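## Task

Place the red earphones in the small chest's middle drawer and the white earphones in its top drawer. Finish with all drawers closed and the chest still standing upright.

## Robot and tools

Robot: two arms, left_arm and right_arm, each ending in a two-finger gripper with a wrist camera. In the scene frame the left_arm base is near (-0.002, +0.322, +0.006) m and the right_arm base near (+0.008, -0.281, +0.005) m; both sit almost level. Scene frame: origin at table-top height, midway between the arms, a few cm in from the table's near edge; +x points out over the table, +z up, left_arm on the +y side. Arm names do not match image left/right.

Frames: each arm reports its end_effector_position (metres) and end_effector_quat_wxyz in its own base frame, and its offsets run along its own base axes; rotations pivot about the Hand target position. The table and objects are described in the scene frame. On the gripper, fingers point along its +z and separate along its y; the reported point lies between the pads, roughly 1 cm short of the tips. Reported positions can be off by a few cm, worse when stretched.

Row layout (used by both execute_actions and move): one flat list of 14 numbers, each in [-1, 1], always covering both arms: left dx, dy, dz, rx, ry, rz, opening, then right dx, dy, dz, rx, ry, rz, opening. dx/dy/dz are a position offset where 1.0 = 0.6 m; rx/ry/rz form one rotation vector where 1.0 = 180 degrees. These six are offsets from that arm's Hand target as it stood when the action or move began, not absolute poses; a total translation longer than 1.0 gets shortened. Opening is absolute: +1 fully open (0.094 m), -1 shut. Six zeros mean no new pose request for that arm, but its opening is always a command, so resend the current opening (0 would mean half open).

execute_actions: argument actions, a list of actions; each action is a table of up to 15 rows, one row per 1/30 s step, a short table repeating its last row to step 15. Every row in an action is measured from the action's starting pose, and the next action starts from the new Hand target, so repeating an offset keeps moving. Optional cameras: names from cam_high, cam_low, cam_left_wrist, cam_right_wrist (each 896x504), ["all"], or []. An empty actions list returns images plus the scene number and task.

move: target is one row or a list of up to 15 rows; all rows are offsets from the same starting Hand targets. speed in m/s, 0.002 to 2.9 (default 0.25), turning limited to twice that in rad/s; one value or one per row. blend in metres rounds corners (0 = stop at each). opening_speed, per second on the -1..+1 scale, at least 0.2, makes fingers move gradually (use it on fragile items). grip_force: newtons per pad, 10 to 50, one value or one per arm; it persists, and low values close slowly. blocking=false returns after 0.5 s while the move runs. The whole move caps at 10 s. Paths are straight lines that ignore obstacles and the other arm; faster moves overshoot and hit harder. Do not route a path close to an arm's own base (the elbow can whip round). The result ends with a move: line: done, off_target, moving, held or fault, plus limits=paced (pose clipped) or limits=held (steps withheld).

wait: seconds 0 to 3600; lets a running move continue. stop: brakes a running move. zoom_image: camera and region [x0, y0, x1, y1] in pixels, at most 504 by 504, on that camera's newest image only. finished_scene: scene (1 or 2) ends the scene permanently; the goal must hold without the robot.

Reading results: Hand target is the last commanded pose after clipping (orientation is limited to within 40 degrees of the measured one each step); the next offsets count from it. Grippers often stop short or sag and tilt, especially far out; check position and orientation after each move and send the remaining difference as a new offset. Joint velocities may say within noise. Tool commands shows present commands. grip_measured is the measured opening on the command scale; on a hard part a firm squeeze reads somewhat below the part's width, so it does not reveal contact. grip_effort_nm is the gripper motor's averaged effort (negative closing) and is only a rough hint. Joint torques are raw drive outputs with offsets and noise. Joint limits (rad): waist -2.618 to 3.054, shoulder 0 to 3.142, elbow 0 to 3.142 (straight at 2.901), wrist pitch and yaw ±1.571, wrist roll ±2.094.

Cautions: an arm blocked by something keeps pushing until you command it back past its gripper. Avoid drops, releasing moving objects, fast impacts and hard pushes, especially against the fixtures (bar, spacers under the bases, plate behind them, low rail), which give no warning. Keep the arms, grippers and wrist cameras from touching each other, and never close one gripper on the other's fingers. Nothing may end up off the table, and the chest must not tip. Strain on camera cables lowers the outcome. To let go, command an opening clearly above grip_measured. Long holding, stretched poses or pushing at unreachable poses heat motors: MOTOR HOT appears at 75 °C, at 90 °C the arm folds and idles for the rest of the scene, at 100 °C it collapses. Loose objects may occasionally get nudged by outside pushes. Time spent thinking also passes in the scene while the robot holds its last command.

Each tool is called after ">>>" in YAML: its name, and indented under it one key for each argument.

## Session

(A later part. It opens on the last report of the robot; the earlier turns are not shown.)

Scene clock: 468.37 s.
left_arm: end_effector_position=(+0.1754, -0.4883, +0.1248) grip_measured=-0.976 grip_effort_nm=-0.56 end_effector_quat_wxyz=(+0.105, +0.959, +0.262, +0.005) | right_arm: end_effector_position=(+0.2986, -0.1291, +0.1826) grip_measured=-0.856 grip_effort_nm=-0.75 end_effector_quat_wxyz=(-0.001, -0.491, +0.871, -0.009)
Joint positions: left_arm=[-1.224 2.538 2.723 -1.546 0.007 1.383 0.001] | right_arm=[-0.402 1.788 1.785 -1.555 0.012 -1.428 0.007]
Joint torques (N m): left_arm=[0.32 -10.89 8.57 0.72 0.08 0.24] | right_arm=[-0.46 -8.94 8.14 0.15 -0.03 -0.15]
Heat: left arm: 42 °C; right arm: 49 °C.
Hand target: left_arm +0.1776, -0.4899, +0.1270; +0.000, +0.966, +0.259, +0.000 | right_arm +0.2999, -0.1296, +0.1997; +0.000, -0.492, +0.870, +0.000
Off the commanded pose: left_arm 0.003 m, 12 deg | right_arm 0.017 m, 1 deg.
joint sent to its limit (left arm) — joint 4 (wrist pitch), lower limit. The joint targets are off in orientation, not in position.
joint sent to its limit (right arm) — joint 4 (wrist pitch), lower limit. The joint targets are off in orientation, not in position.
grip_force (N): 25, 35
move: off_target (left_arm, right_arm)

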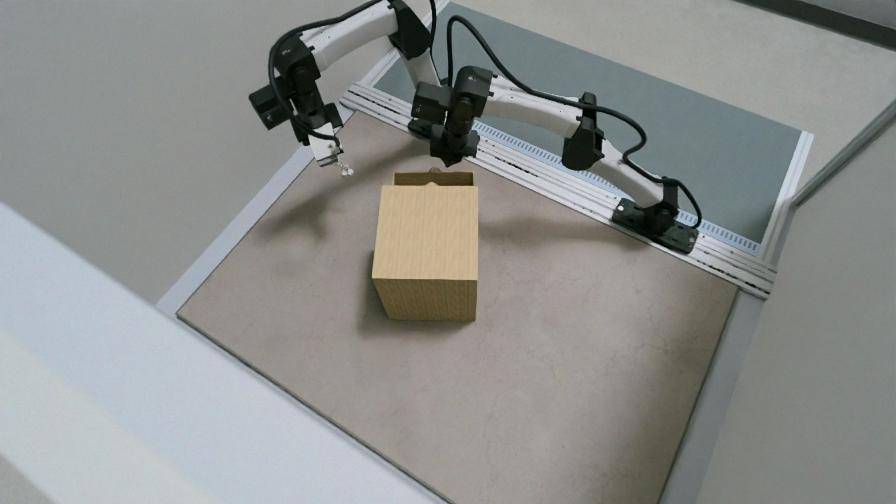

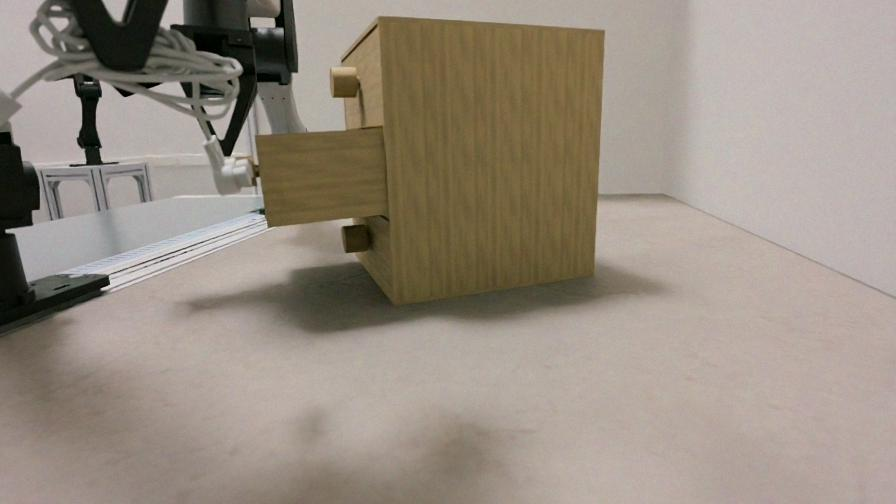

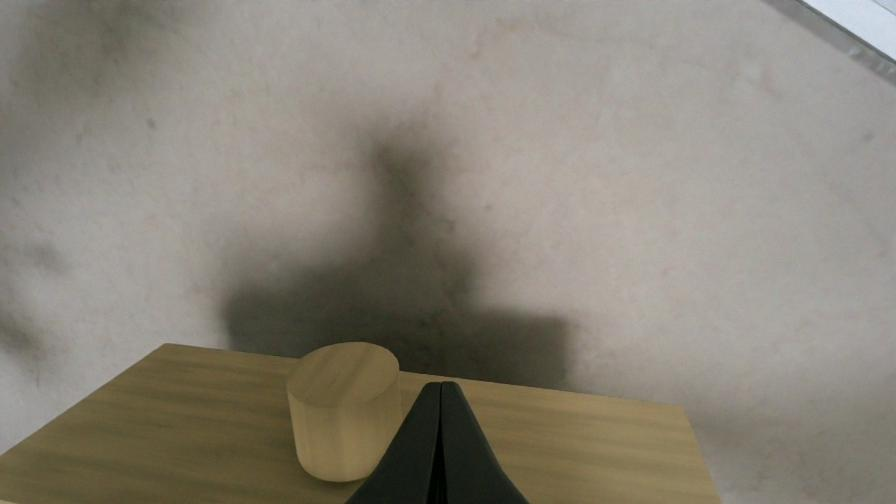

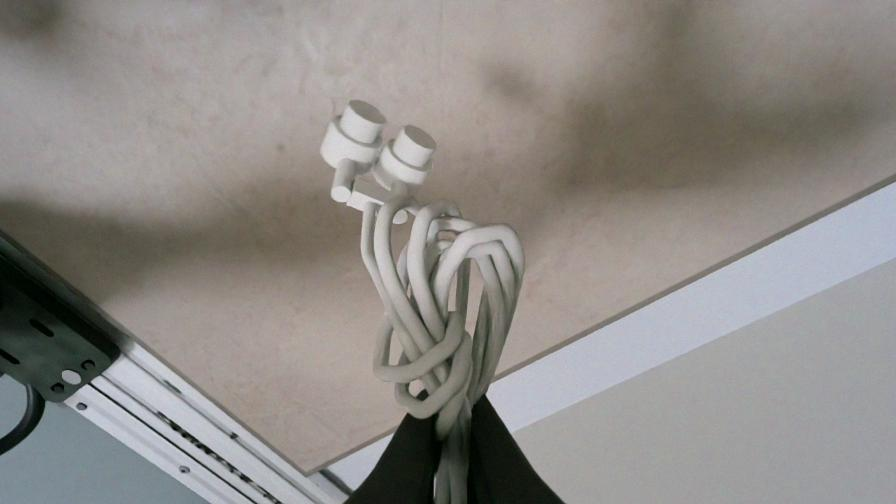

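>>> move:
  target:
    - [-0.029,-0.0167,0,0,0,0,-1,0,0,0,0,0,0,-1]
    - [-0.0105,-0.048,-0.017,0,0,0,-1,0,0,0,0,0,0,-1]
    - [0.1657,0.053,-0.0167,0,0,0,-1,0,0,0,0,0,0,-1]
  speed: [0.12,0.12,0.1]
  cameras: ["cam_high","cam_low","cam_left_wrist"]

Scene clock: 483.30 s.
left_arm: end_effector_position=(+0.2479, -0.4703, +0.1137) grip_measured=-0.976 grip_effort_nm=-0.56 end_effector_quat_wxyz=(+0.115, +0.964, +0.239, +0.005) | right_arm: end_effector_position=(+0.2986, -0.1291, +0.1826) grip_measured=-0.856 grip_effort_nm=-0.75 end_effector_quat_wxyz=(-0.001, -0.491, +0.871, -0.009)
Joint positions: left_arm=[-1.07 2.623 2.838 -1.559 0.048 1.58 0.001] | right_arm=[-0.402 1.788 1.785 -1.555 0.012 -1.428 0.007]
Joint torques (N m): left_arm=[4.48 -12.18 6.94 0.87 -0.26 0.17] | right_arm=[-0.59 -9.01 8.27 0.13 -0.06 -0.2]
Heat: left arm: 41 °C; right arm: 47 °C.
Hand target: left_arm +0.2771, -0.4581, +0.1170; +0.000, +0.966, +0.259, +0.000 | right_arm +0.2999, -0.1296, +0.1997; +0.000, -0.492, +0.870, +0.000
Off the commanded pose: left_arm 0.032 m, 13 deg | right_arm 0.017 m, 1 deg.
elbow stopped short (left arm): the move would have taken joint 3 (elbow) straighter than the controller allows.
joint read past its limit (left arm) — joint 4 (wrist pitch), lower limit.
joint sent to its limit (left arm) — joint 4 (wrist pitch), lower limit. The joint targets are off in orientation, not in position.
joint sent to its limit (right arm) — joint 4 (wrist pitch), lower limit. The joint targets are off in orientation, not in position.
grip_force (N): 25, 35
move: off_target (left_arm)

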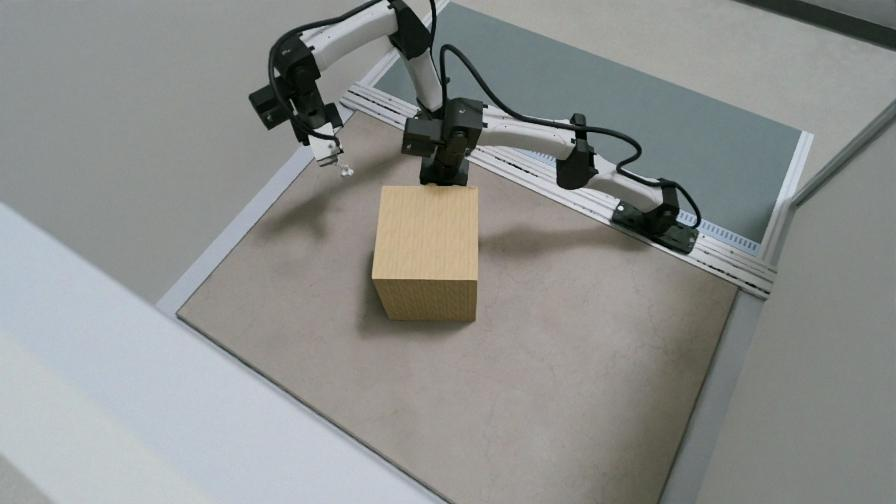

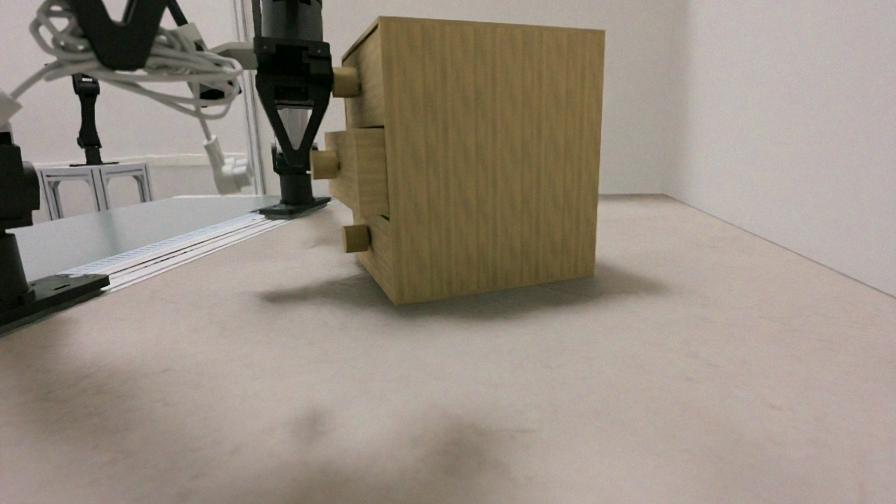

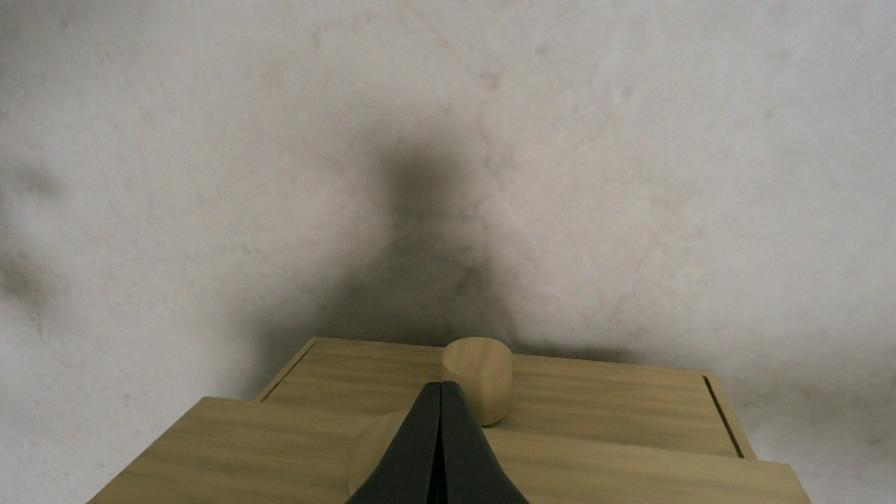

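>>> move:
  target:
    - [-0.092,-0.045,0.005,-0.144,-0.083,0,-1,0,0,0,0,0,0,-1]
    - [0.01,0.0135,0.005,-0.144,-0.083,0,-1,0,0,0,0,0,0,-1]
  speed: [0.15,0.08]
  cameras: ["cam_high","cam_low","cam_left_wrist"]

Scene clock: 495.60 s.
left_arm: end_effector_position=(+0.2519, -0.4616, +0.1039) grip_measured=-0.976 grip_effort_nm=-0.56 end_effector_quat_wxyz=(+0.232, +0.947, +0.220, +0.036) | right_arm: end_effector_position=(+0.2986, -0.1291, +0.1826) grip_measured=-0.856 grip_effort_nm=-0.75 end_effector_quat_wxyz=(-0.001, -0.491, +0.871, -0.009)
Joint positions: left_arm=[-1.051 2.138 1.853 -0.816 0.063 1.62 0.001] | right_arm=[-0.402 1.788 1.785 -1.555 0.012 -1.428 0.007]
Joint torques (N m): left_arm=[4.74 -12.83 6.67 1.52 -0.27 -0.02] | right_arm=[-0.7 -8.9 8.4 0.16 -0.01 -0.17]
Heat: left arm: 40 °C; right arm: 47 °C.
Hand target: left_arm +0.2831, -0.4499, +0.1199; +0.249, +0.933, +0.250, +0.067 | right_arm +0.2999, -0.1296, +0.1997; +0.000, -0.492, +0.870, +0.000
Off the commanded pose: left_arm 0.037 m, 6 deg | right_arm 0.017 m, 1 deg.
joint sent to its limit (right arm) — joint 4 (wrist pitch), lower limit. The joint targets are off in orientation, not in position.
grip_force (N): 25, 35
move: off_target (left_arm)

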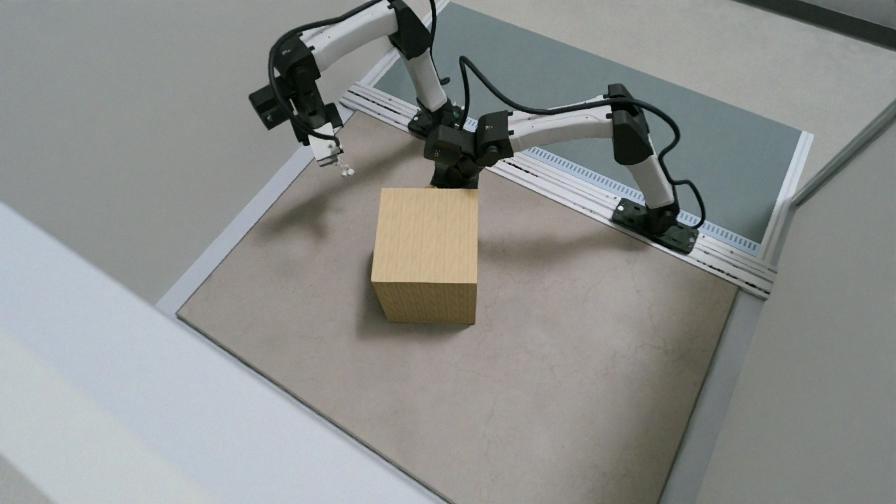

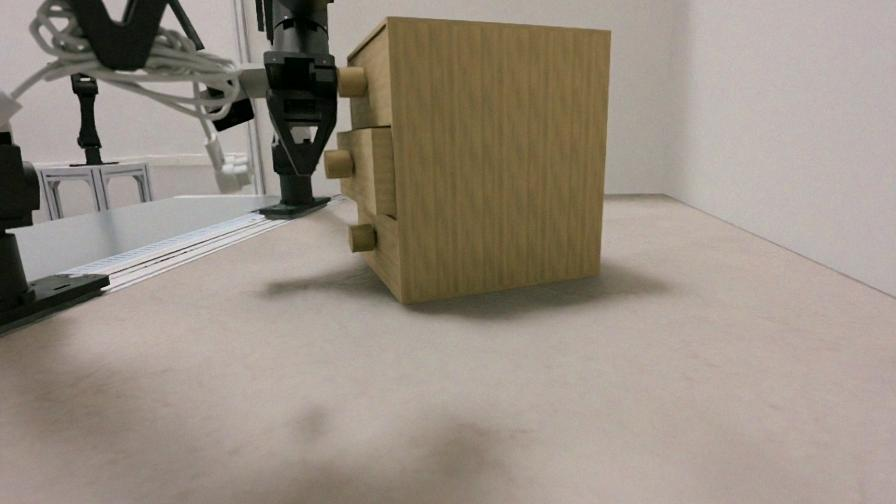

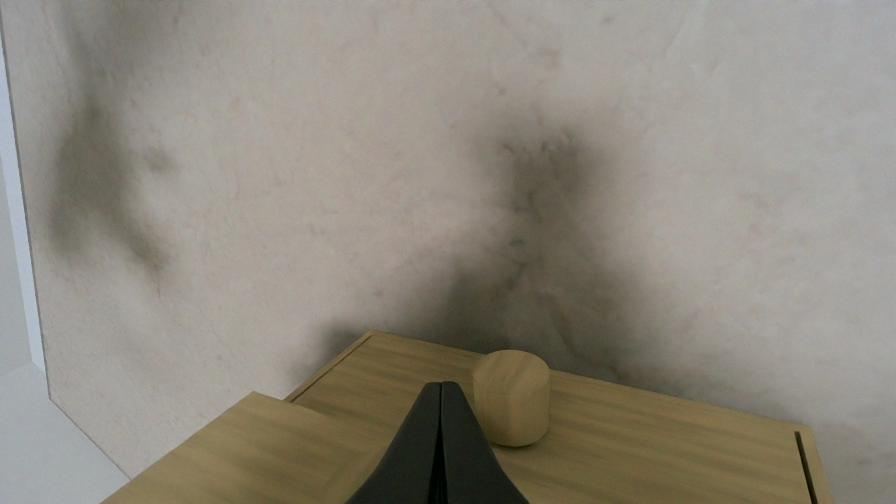

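>>> move:
  target:
    - [-0.113,-0.033,0.2,0,0,0,-1,0,0,0,0,0,0,-1]
    - [-0.155,0.033,0.167,-0.3851,0.1187,0.614,-1,0,0,0,0,0,0,-1]
    - [-0.1335,0.0165,0.0135,-0.3851,0.1187,0.614,-1,0,0,0,0,0,0,-1]
  speed: [0.2,0.4,0.2]
  blend: [0.03,0.02,0]
  cameras: ["cam_high","cam_low","cam_left_wrist"]

Scene clock: 512.87 s.
left_arm: end_effector_position=(+0.1996, -0.4387, +0.1306) grip_measured=-0.976 grip_effort_nm=-0.56 end_effector_quat_wxyz=(+0.455, +0.088, +0.886, -0.036) | right_arm: end_effector_position=(+0.2986, -0.1291, +0.1826) grip_measured=-0.856 grip_effort_nm=-0.75 end_effector_quat_wxyz=(-0.001, -0.491, +0.871, -0.009)
Joint positions: left_arm=[-1.426 2.046 1.614 -0.724 -0.878 -1.031 0.001] | right_arm=[-0.402 1.788 1.785 -1.555 0.012 -1.428 0.007]
Joint torques (N m): left_arm=[0.68 -9.07 6.24 1.41 -0.5 0.01] | right_arm=[-0.59 -9.09 8.36 0.12 -0.02 -0.18]
Motor temperatures (°C): left_arm=[24 42 39 39 25 28 25] | right_arm=[24 44 47 26 26 26 27]
Heat: left arm: 42 °C; right arm: 47 °C.
Hand target: left_arm +0.2029, -0.4401, +0.1281; +0.460, +0.077, +0.884, -0.041 | right_arm +0.2999, -0.1296, +0.1997; +0.000, -0.492, +0.870, +0.000
Off the commanded pose: left_arm 0.005 m, 1 deg | right_arm 0.017 m, 1 deg.
joint sent to its limit (right arm) — joint 4 (wrist pitch), lower limit. The joint targets are off in orientation, not in position.
grip_force (N): 25, 35
move: done

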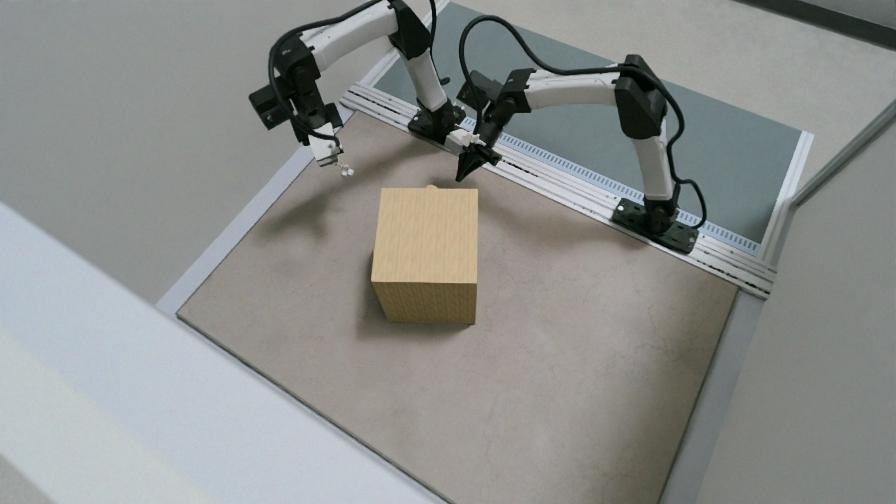

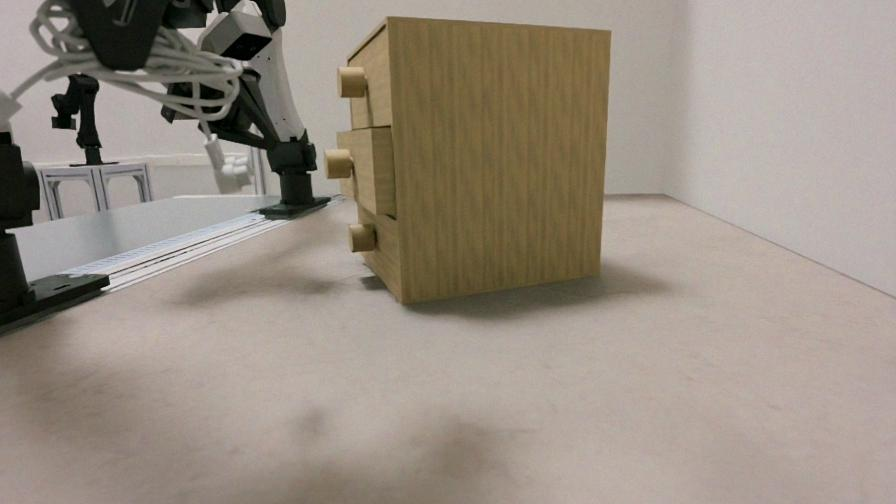

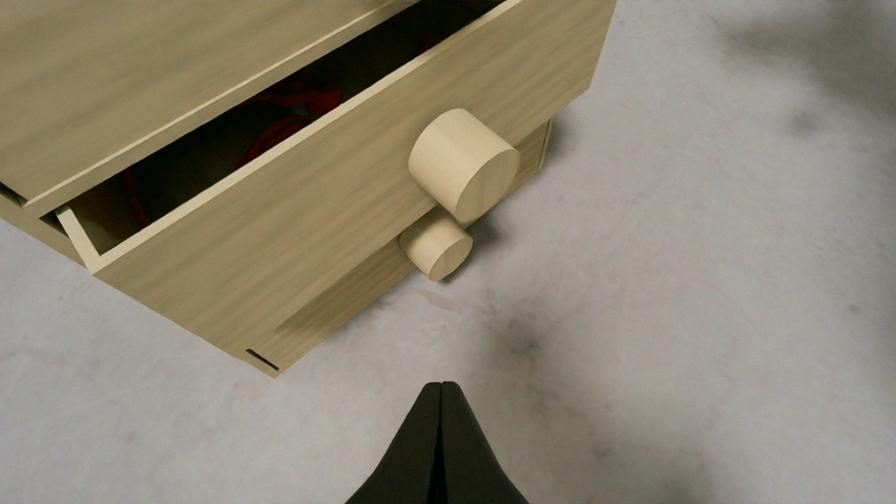

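>>> move:
  target:
    - [0.03,0.019,-0.022,0,0,0,-1,0,0,0,0,0,0,-1]
    - [0.157,0.0985,-0.022,0,0,0,-1,0,0,0,0,0,0,-1]
  speed: 0.08
  blend: [0.01,0]
  cameras: ["cam_high","cam_low","cam_left_wrist"]

Scene clock: 524.73 s.
left_arm: end_effector_position=(+0.2819, -0.3853, +0.1004) grip_measured=-0.976 grip_effort_nm=-0.55 end_effector_quat_wxyz=(+0.445, +0.105, +0.889, -0.024) | right_arm: end_effector_position=(+0.2986, -0.1291, +0.1826) grip_measured=-0.856 grip_effort_nm=-0.75 end_effector_quat_wxyz=(-0.001, -0.491, +0.871, -0.009)
Joint positions: left_arm=[-1.189 1.933 1.309 -0.339 -0.747 -0.71 0.001] | right_arm=[-0.402 1.788 1.785 -1.555 0.012 -1.428 0.007]
Joint torques (N m): left_arm=[3.28 -10.89 6.45 1.87 -0.32 0.1] | right_arm=[-0.58 -8.84 8.1 0.19 -0.02 -0.2]
Heat: left arm: 42 °C; right arm: 47 °C.
Hand target: left_arm +0.2972, -0.3809, +0.1148; +0.460, +0.077, +0.884, -0.040 | right_arm +0.2999, -0.1296, +0.1997; +0.000, -0.492, +0.870, +0.000
Off the commanded pose: left_arm 0.021 m, 4 deg | right_arm 0.017 m, 1 deg.
joint sent to its limit (right arm) — joint 4 (wrist pitch), lower limit. The joint targets are off in orientation, not in position.
grip_force (N): 25, 35
move: off_target (left_arm)

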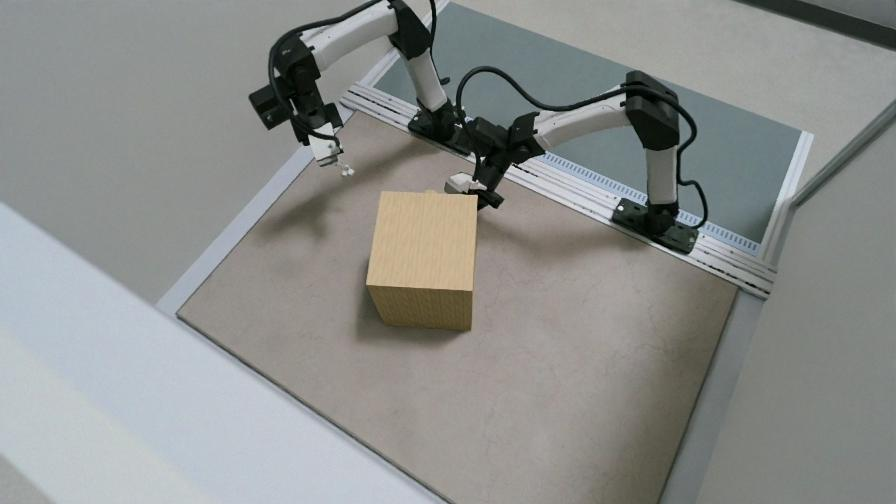

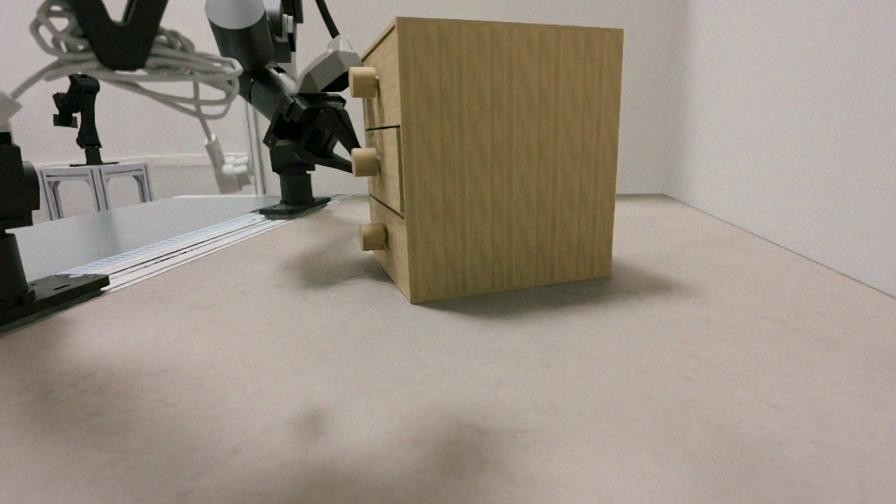

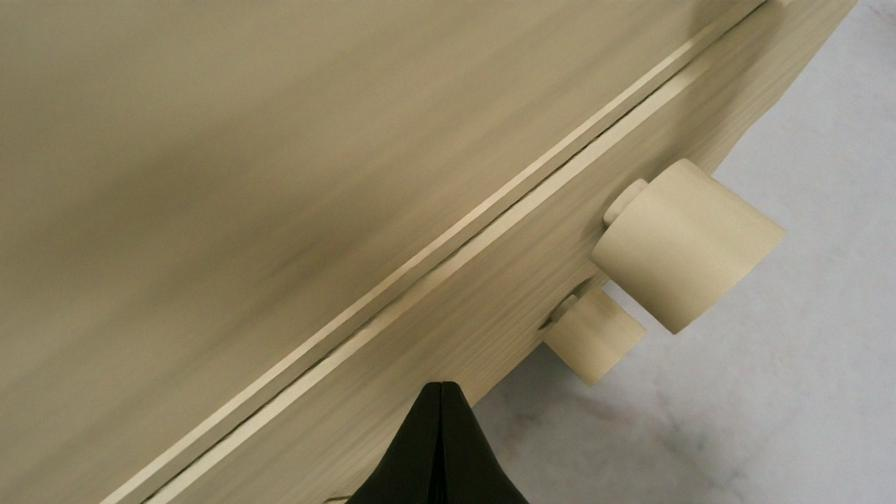

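>>> move:
  target:
    - [-0.095,-0.05,0.025,0,0,0,-1,0,0,-0.1,0,0,0,-1]
    - [-0.21,0.3,0.225,0,0,-0.222,-1,0,0,-0.265,0,0,0,-1]
    - [-0.21,0.3,0.225,0,0,-0.222,-1,0,0,-0.265,0,0,0,0.3]
    - [-0.21,0.3,0.225,0,0,-0.222,-1,0,0,-0.05,0,0,0,0.3]
  speed: [0.12,0.25,0.2,0.25]
  cameras: ["all"]

Scene clock: 540.50 s.
left_arm: end_effector_position=(+0.1698, -0.1998, +0.2374) grip_measured=-0.976 grip_effort_nm=-0.56 end_effector_quat_wxyz=(+0.409, +0.374, +0.810, -0.191) | right_arm: end_effector_position=(+0.2961, -0.1280, +0.1653) grip_measured=+0.298 grip_effort_nm=0.09 end_effector_quat_wxyz=(-0.008, -0.491, +0.871, +0.001)
Joint positions: left_arm=[-0.864 0.751 0.878 -0.761 0.003 -0.001 0.001] | right_arm=[-0.402 1.786 1.713 -1.508 0.012 -1.428 0.061]
Joint torques (N m): left_arm=[1.09 0.12 10.32 1.95 0.14 0.21] | right_arm=[-0.7 -5.64 8.17 0.09 -0.05 -0.14]
Heat: left arm: 40 °C; right arm: 47 °C.
Hand target: left_arm +0.1712, -0.2009, +0.2499; +0.419, +0.374, +0.804, -0.195 | right_arm +0.2999, -0.1296, +0.1698; +0.000, -0.492, +0.870, +0.000
Off the commanded pose: left_arm 0.013 m, 1 deg | right_arm 0.006 m, 1 deg.
grip_force (N): 25, 35
move: off_target (left_arm)

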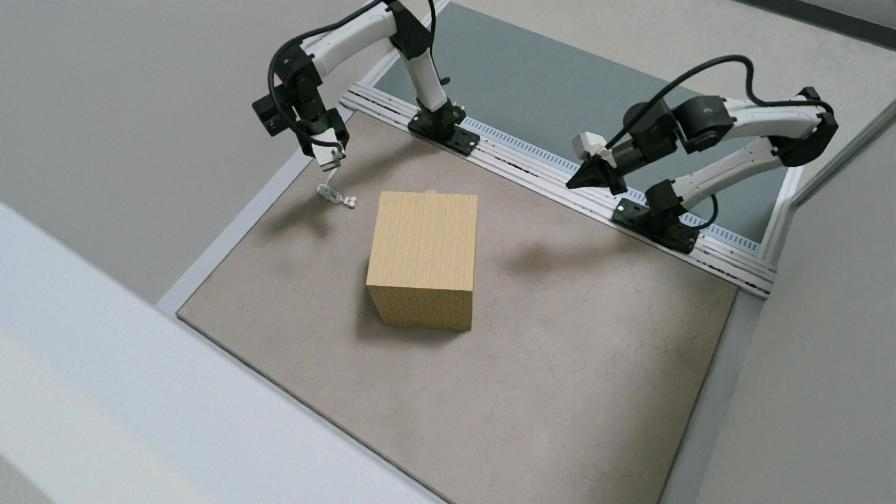

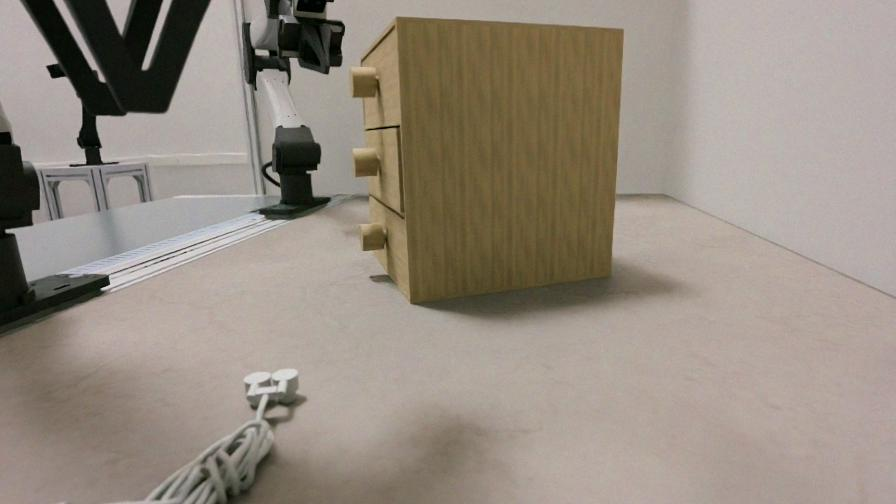

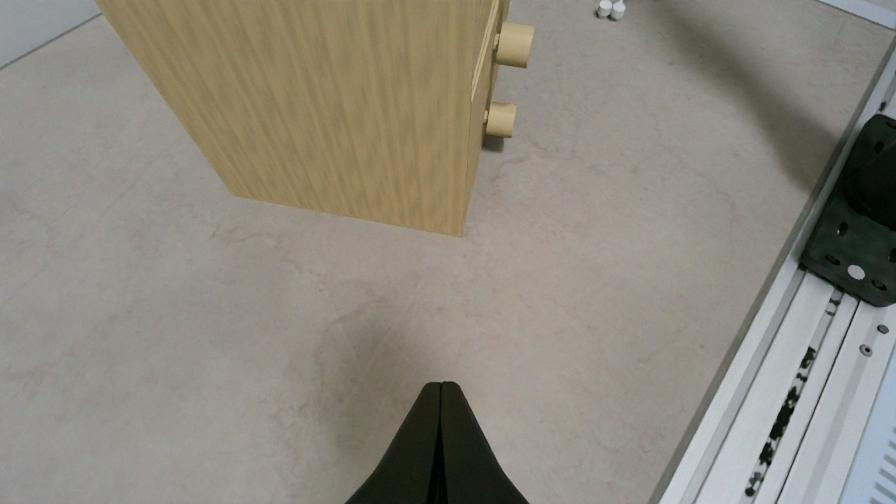

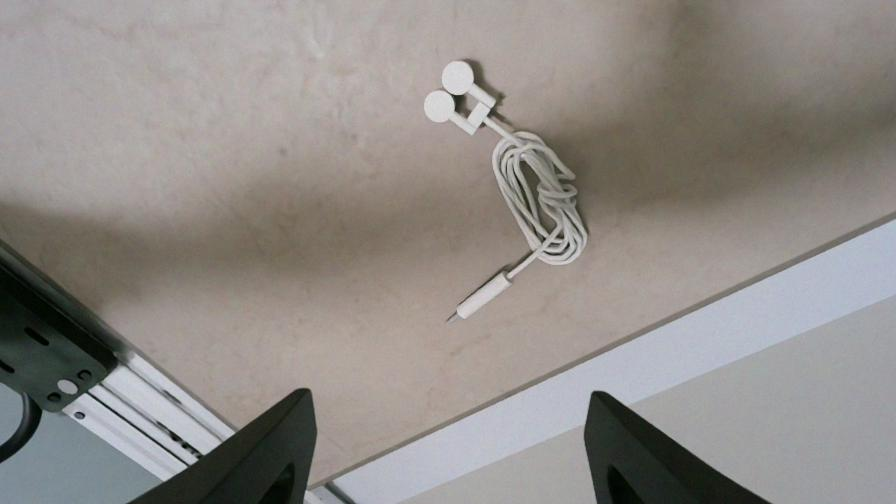

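>>> move:
  target: [0,0,0,0,0,0,-1,-0.118,0.412,0.05,0.2947,-0.3,-0.1372,1]
  speed: 0.35
  cameras: ["cam_right_wrist","cam_high"]

Scene clock: 554.97 s.
left_arm: end_effector_position=(+0.1698, -0.1998, +0.2374) grip_measured=-0.976 grip_effort_nm=-0.56 end_effector_quat_wxyz=(+0.409, +0.374, +0.810, -0.191) | right_arm: end_effector_position=(+0.2272, +0.1165, +0.1978) grip_measured=+0.998 grip_effort_nm=0.09 end_effector_quat_wxyz=(+0.583, -0.210, +0.770, +0.156)
Joint positions: left_arm=[-0.864 0.751 0.878 -0.761 0.003 -0.001 0.001] | right_arm=[0.374 0.356 0.356 -0.28 -0.147 -0.047 0.094]
Joint torques (N m): left_arm=[1.01 0.13 10.4 1.96 0.19 0.21] | right_arm=[0.64 1.36 6.79 2.55 0.17 0.06]
Motor temperatures (°C): left_arm=[24 36 43 41 25 28 25] | right_arm=[24 43 48 27 26 26 27]
Heat: left arm: 43 °C; right arm: 48 °C.
Hand target: left_arm +0.1712, -0.2009, +0.2499; +0.419, +0.374, +0.804, -0.195 | right_arm +0.2291, +0.1176, +0.1998; +0.588, -0.205, +0.766, +0.158
Off the commanded pose: left_arm 0.013 m, 1 deg | right_arm 0.003 m, 1 deg.
grip_force (N): 25, 35
move: done
Images, in order (width x height): cam_high 896x504, cam_right_wrist 896x504.

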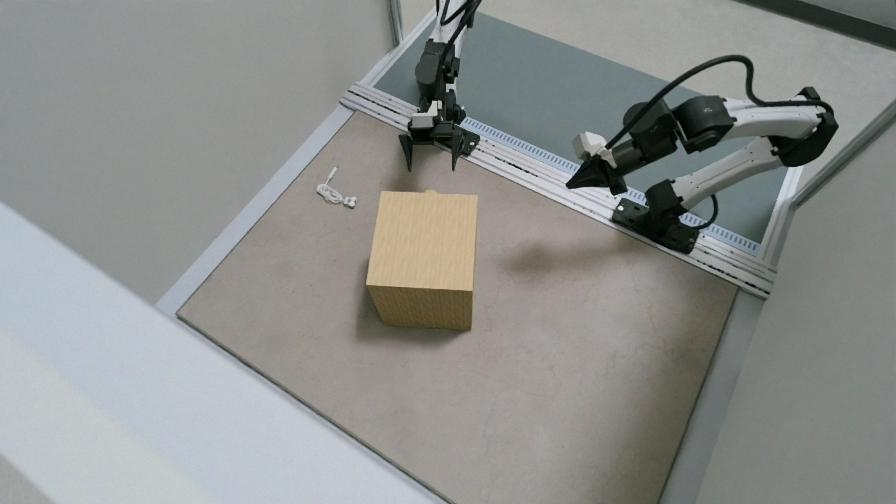

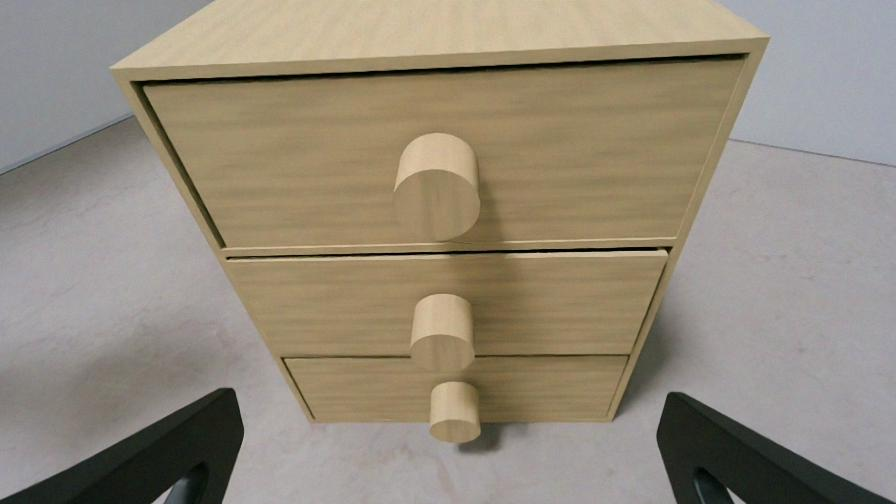

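>>> move:
  target:
    - [0,0,0,0,0,0,-1,0.1115,0.0706,0.0153,0,0,0,1]
    - [0,0,0,0,0,0,-1,0.1115,0.0706,0.0153,0,0,0,-0.7]
    - [0,0,0,0,0,0,-1,-0.0383,-0.0165,0.0153,0,0,0,-0.7]
  speed: 0.12
  grip_force: [25,50]
  cameras: ["cam_right_wrist","cam_high"]

Scene clock: 567.73 s.
left_arm: end_effector_position=(+0.1698, -0.1998, +0.2374) grip_measured=-0.976 grip_effort_nm=-0.56 end_effector_quat_wxyz=(+0.409, +0.374, +0.810, -0.191) | right_arm: end_effector_position=(+0.2070, +0.1077, +0.2016) grip_measured=-0.698 grip_effort_nm=-0.08 end_effector_quat_wxyz=(+0.580, -0.202, +0.773, +0.157)
Joint positions: left_arm=[-0.864 0.751 0.878 -0.761 0.003 -0.001 0.001] | right_arm=[0.381 0.229 0.385 -0.44 -0.133 -0.031 0.014]
Joint torques (N m): left_arm=[0.98 0.08 10.37 1.94 0.19 0.22] | right_arm=[-0.61 1.13 8.1 2.37 -0.04 -0.15]
Motor temperatures (°C): left_arm=[24 34 44 41 25 28 25] | right_arm=[24 41 49 33 26 26 27]
Heat: left arm: 44 °C; right arm: 49 °C.
Hand target: left_arm +0.1712, -0.2009, +0.2499; +0.419, +0.374, +0.804, -0.195 | right_arm +0.2062, +0.1078, +0.2089; +0.588, -0.206, +0.766, +0.158
Off the commanded pose: left_arm 0.013 m, 1 deg | right_arm 0.007 m, 1 deg.
grip_force (N): 25, 50
move: done; target 2's new opening was sent with right_arm's hand 0.022 m and 3 deg from that target
Images, in order (width x height): cam_high 896x504, cam_right_wrist 896x504.

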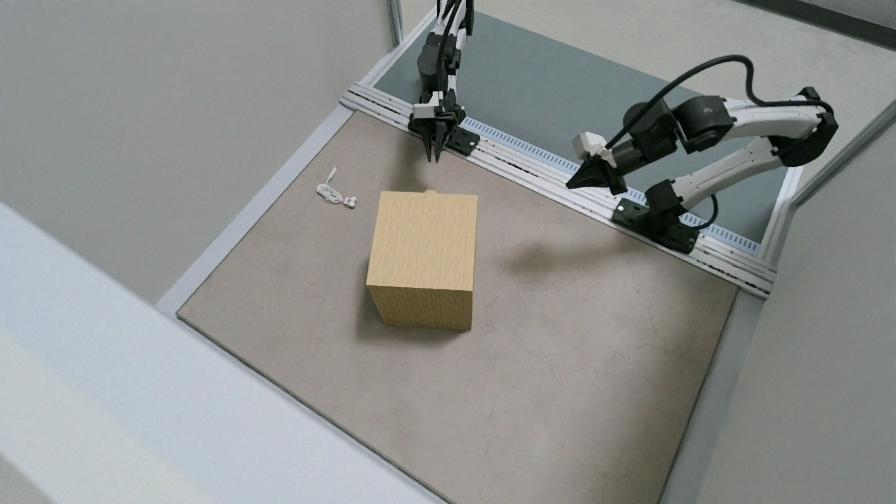

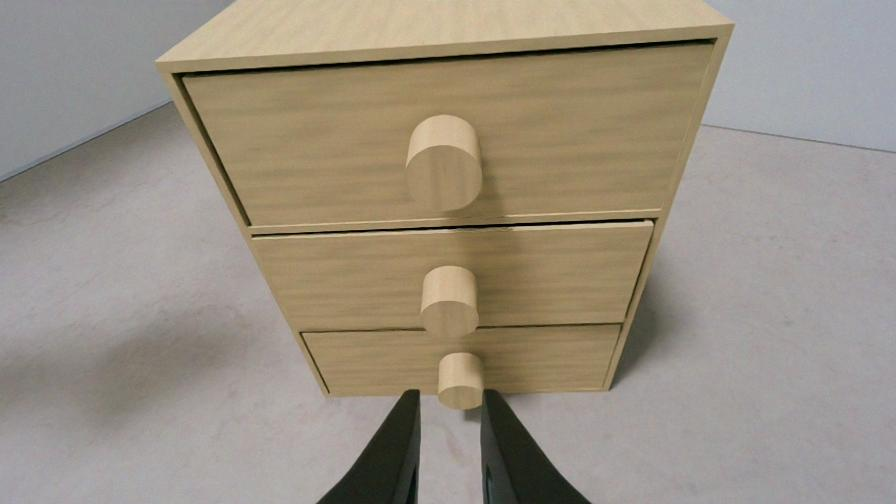

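>>> move:
  target: [0,0,0,0,0,0,-1,0.1547,0.0853,0.005,0,0,0,1]
  speed: 0.12
  cameras: ["cam_right_wrist"]

Scene clock: 576.70 s.
left_arm: end_effector_position=(+0.1698, -0.1998, +0.2374) grip_measured=-0.976 grip_effort_nm=-0.56 end_effector_quat_wxyz=(+0.409, +0.374, +0.810, -0.191) | right_arm: end_effector_position=(+0.2928, +0.1547, +0.1910) grip_measured=+0.998 grip_effort_nm=0.09 end_effector_quat_wxyz=(+0.568, -0.212, +0.781, +0.152)
Joint positions: left_arm=[-0.864 0.751 0.878 -0.761 0.003 -0.001 0.001] | right_arm=[0.446 0.859 0.437 0.105 -0.075 -0.028 0.094]
Joint torques (N m): left_arm=[0.98 0.14 10.4 1.92 0.16 0.23] | right_arm=[0.5 -0.79 10.51 2.6 0.19 0.13]
Heat: left arm: 45 °C; right arm: 51 °C.
Hand target: left_arm +0.1712, -0.2009, +0.2499; +0.419, +0.374, +0.804, -0.195 | right_arm +0.2990, +0.1589, +0.2119; +0.588, -0.205, +0.766, +0.158
Off the commanded pose: left_arm 0.013 m, 1 deg | right_arm 0.022 m, 3 deg.
grip_force (N): 25, 50
move: off_target (right_arm)

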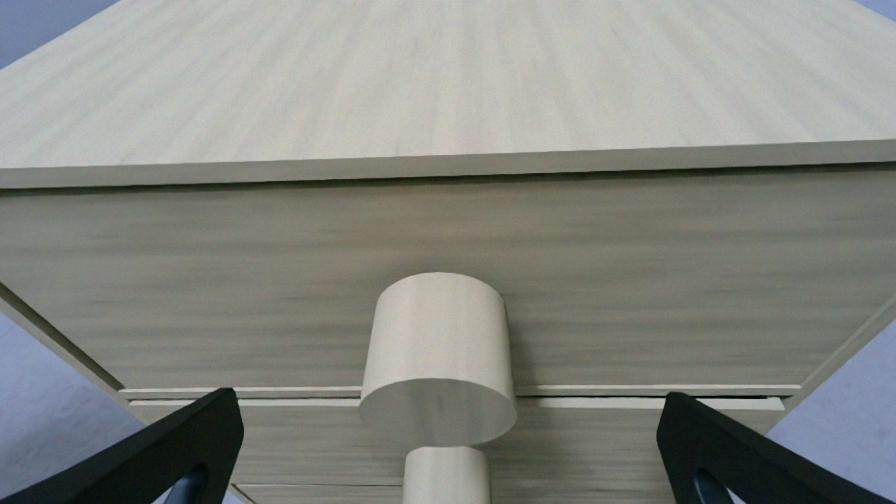

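>>> move:
  target:
    - [0,0,0,0,0,0,-1,0,0,0.028,0,0,0,1]
    - [0,0,0,0,0,0,-1,0,0,0.028,0,0,0,-0.7]
    - [0,0,0,0,0,0,-1,-0.144,-0.084,0.028,0,0,0,-0.7]
  speed: 0.12
  cameras: ["cam_right_wrist","cam_high"]

Scene clock: 583.80 s.
left_arm: end_effector_position=(+0.1698, -0.1998, +0.2374) grip_measured=-0.976 grip_effort_nm=-0.56 end_effector_quat_wxyz=(+0.409, +0.374, +0.810, -0.191) | right_arm: end_effector_position=(+0.2101, +0.1098, +0.2100) grip_measured=-0.432 grip_effort_nm=-1.03 end_effector_quat_wxyz=(+0.564, -0.212, +0.783, +0.156)
Joint positions: left_arm=[-0.864 0.751 0.878 -0.761 0.003 -0.001 0.001] | right_arm=[0.36 0.31 0.453 -0.468 -0.165 -0.05 0.027]
Joint torques (N m): left_arm=[0.95 0.2 10.4 1.95 0.17 0.21] | right_arm=[-0.95 0.79 8.92 2.63 0.11 0]
Heat: left arm: 46 °C; right arm: 52 °C.
Hand target: left_arm +0.1712, -0.2009, +0.2499; +0.419, +0.374, +0.804, -0.195 | right_arm +0.2125, +0.1086, +0.2288; +0.588, -0.206, +0.766, +0.158
Off the commanded pose: left_arm 0.013 m, 1 deg | right_arm 0.019 m, 3 deg.
grip_force (N): 25, 50
move: off_target (right_arm); target 2's new opening was sent with right_arm's hand 0.018 m and 2 deg from that target
Images, in order (width x height): cam_high 896x504, cam_right_wrist 896x504.

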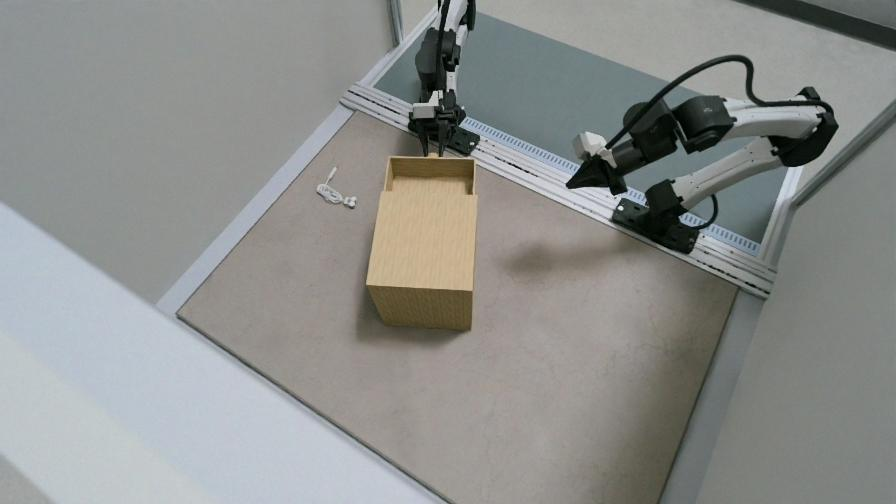

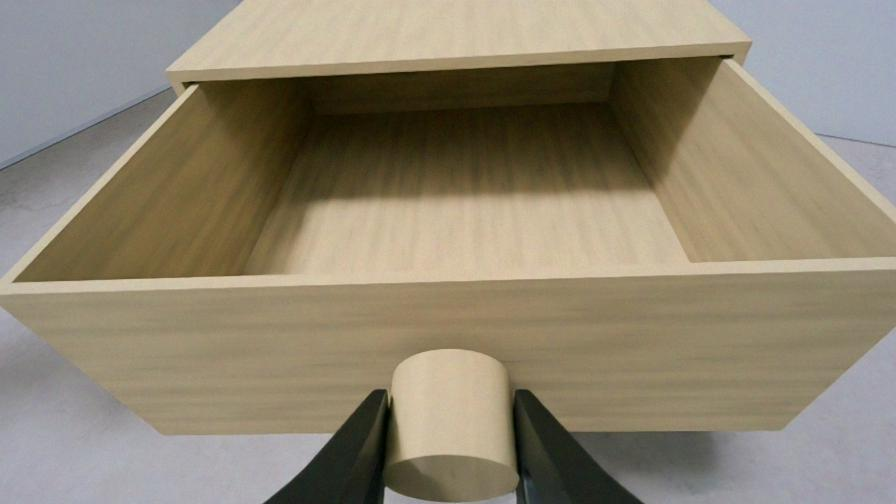

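>>> move:
  target:
    - [0,0,0,0,0,0,-1,0,0,0,0,0,0,0.2]
    - [0,0,0,0,0,0,-1,-0.087,-0.05,0.017,0,0,0,0.2]
    - [0,0,0,0,0,0,-1,0.079,-0.348,0.083,0.14,0.2085,-0.2945,0.2]
    - [0,0,0,0,0,0,-1,0.1885,-0.465,-0.17,0.2808,0.417,-0.589,0.4]
  speed: [0.2,0.2,0.4,0.4]
  blend: [0,0.02,0.04,0]
  cameras: ["cam_right_wrist","cam_high"]

Scene clock: 607.77 s.
left_arm: end_effector_position=(+0.1698, -0.1998, +0.2374) grip_measured=-0.976 grip_effort_nm=-0.56 end_effector_quat_wxyz=(+0.409, +0.374, +0.810, -0.191) | right_arm: end_effector_position=(+0.3225, -0.1645, +0.1227) grip_measured=+0.398 grip_effort_nm=0.09 end_effector_quat_wxyz=(-0.008, +0.749, +0.662, +0.001)
Joint positions: left_arm=[-0.864 0.751 0.878 -0.761 0.003 -0.001 0.001] | right_arm=[-0.476 1.932 1.733 -1.385 -0.008 1.219 0.066]
Joint torques (N m): left_arm=[0.99 0.16 10.4 1.94 0.17 0.2] | right_arm=[-0.55 -6.94 8.53 0.1 0.32 0.09]
Heat: left arm: 47 °C; right arm: 53 °C.
Hand target: left_arm +0.1712, -0.2009, +0.2499; +0.419, +0.374, +0.804, -0.195 | right_arm +0.3256, -0.1705, +0.1268; +0.000, +0.755, +0.656, +0.000
Off the commanded pose: left_arm 0.013 m, 1 deg | right_arm 0.008 m, 1 deg.
grip_force (N): 25, 50
move: done
Images, in order (width x height): cam_high 896x504, cam_right_wrist 896x504.

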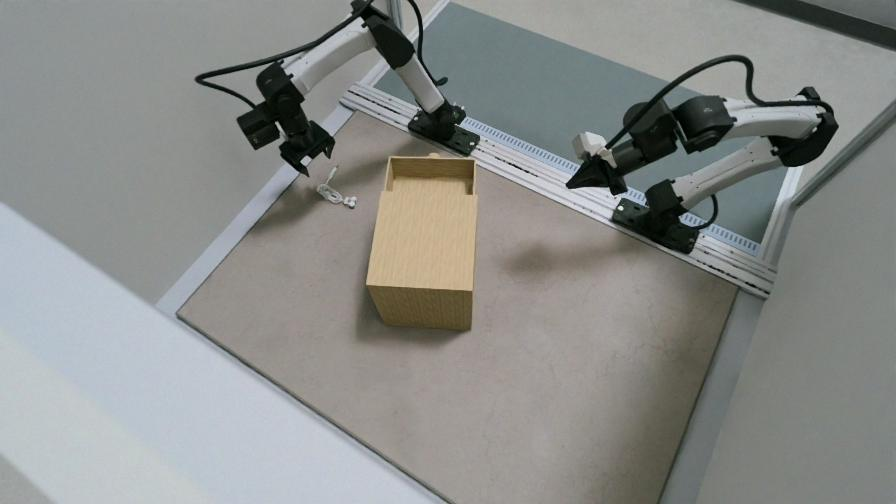

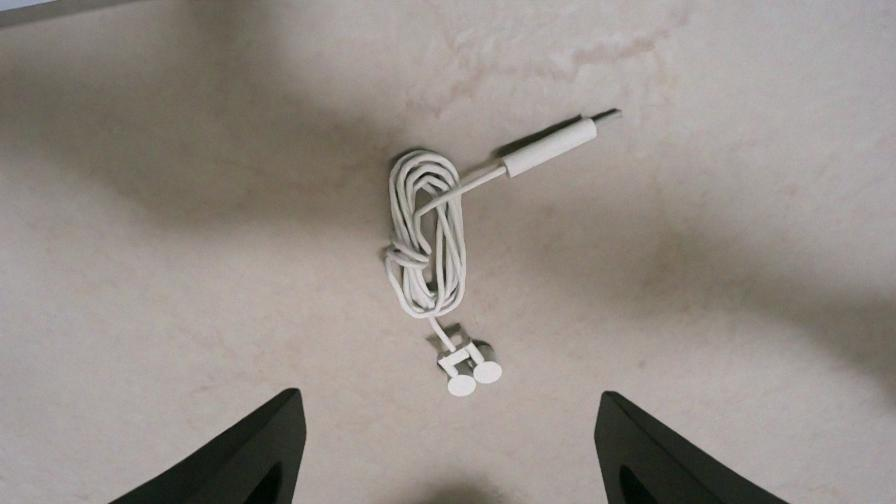

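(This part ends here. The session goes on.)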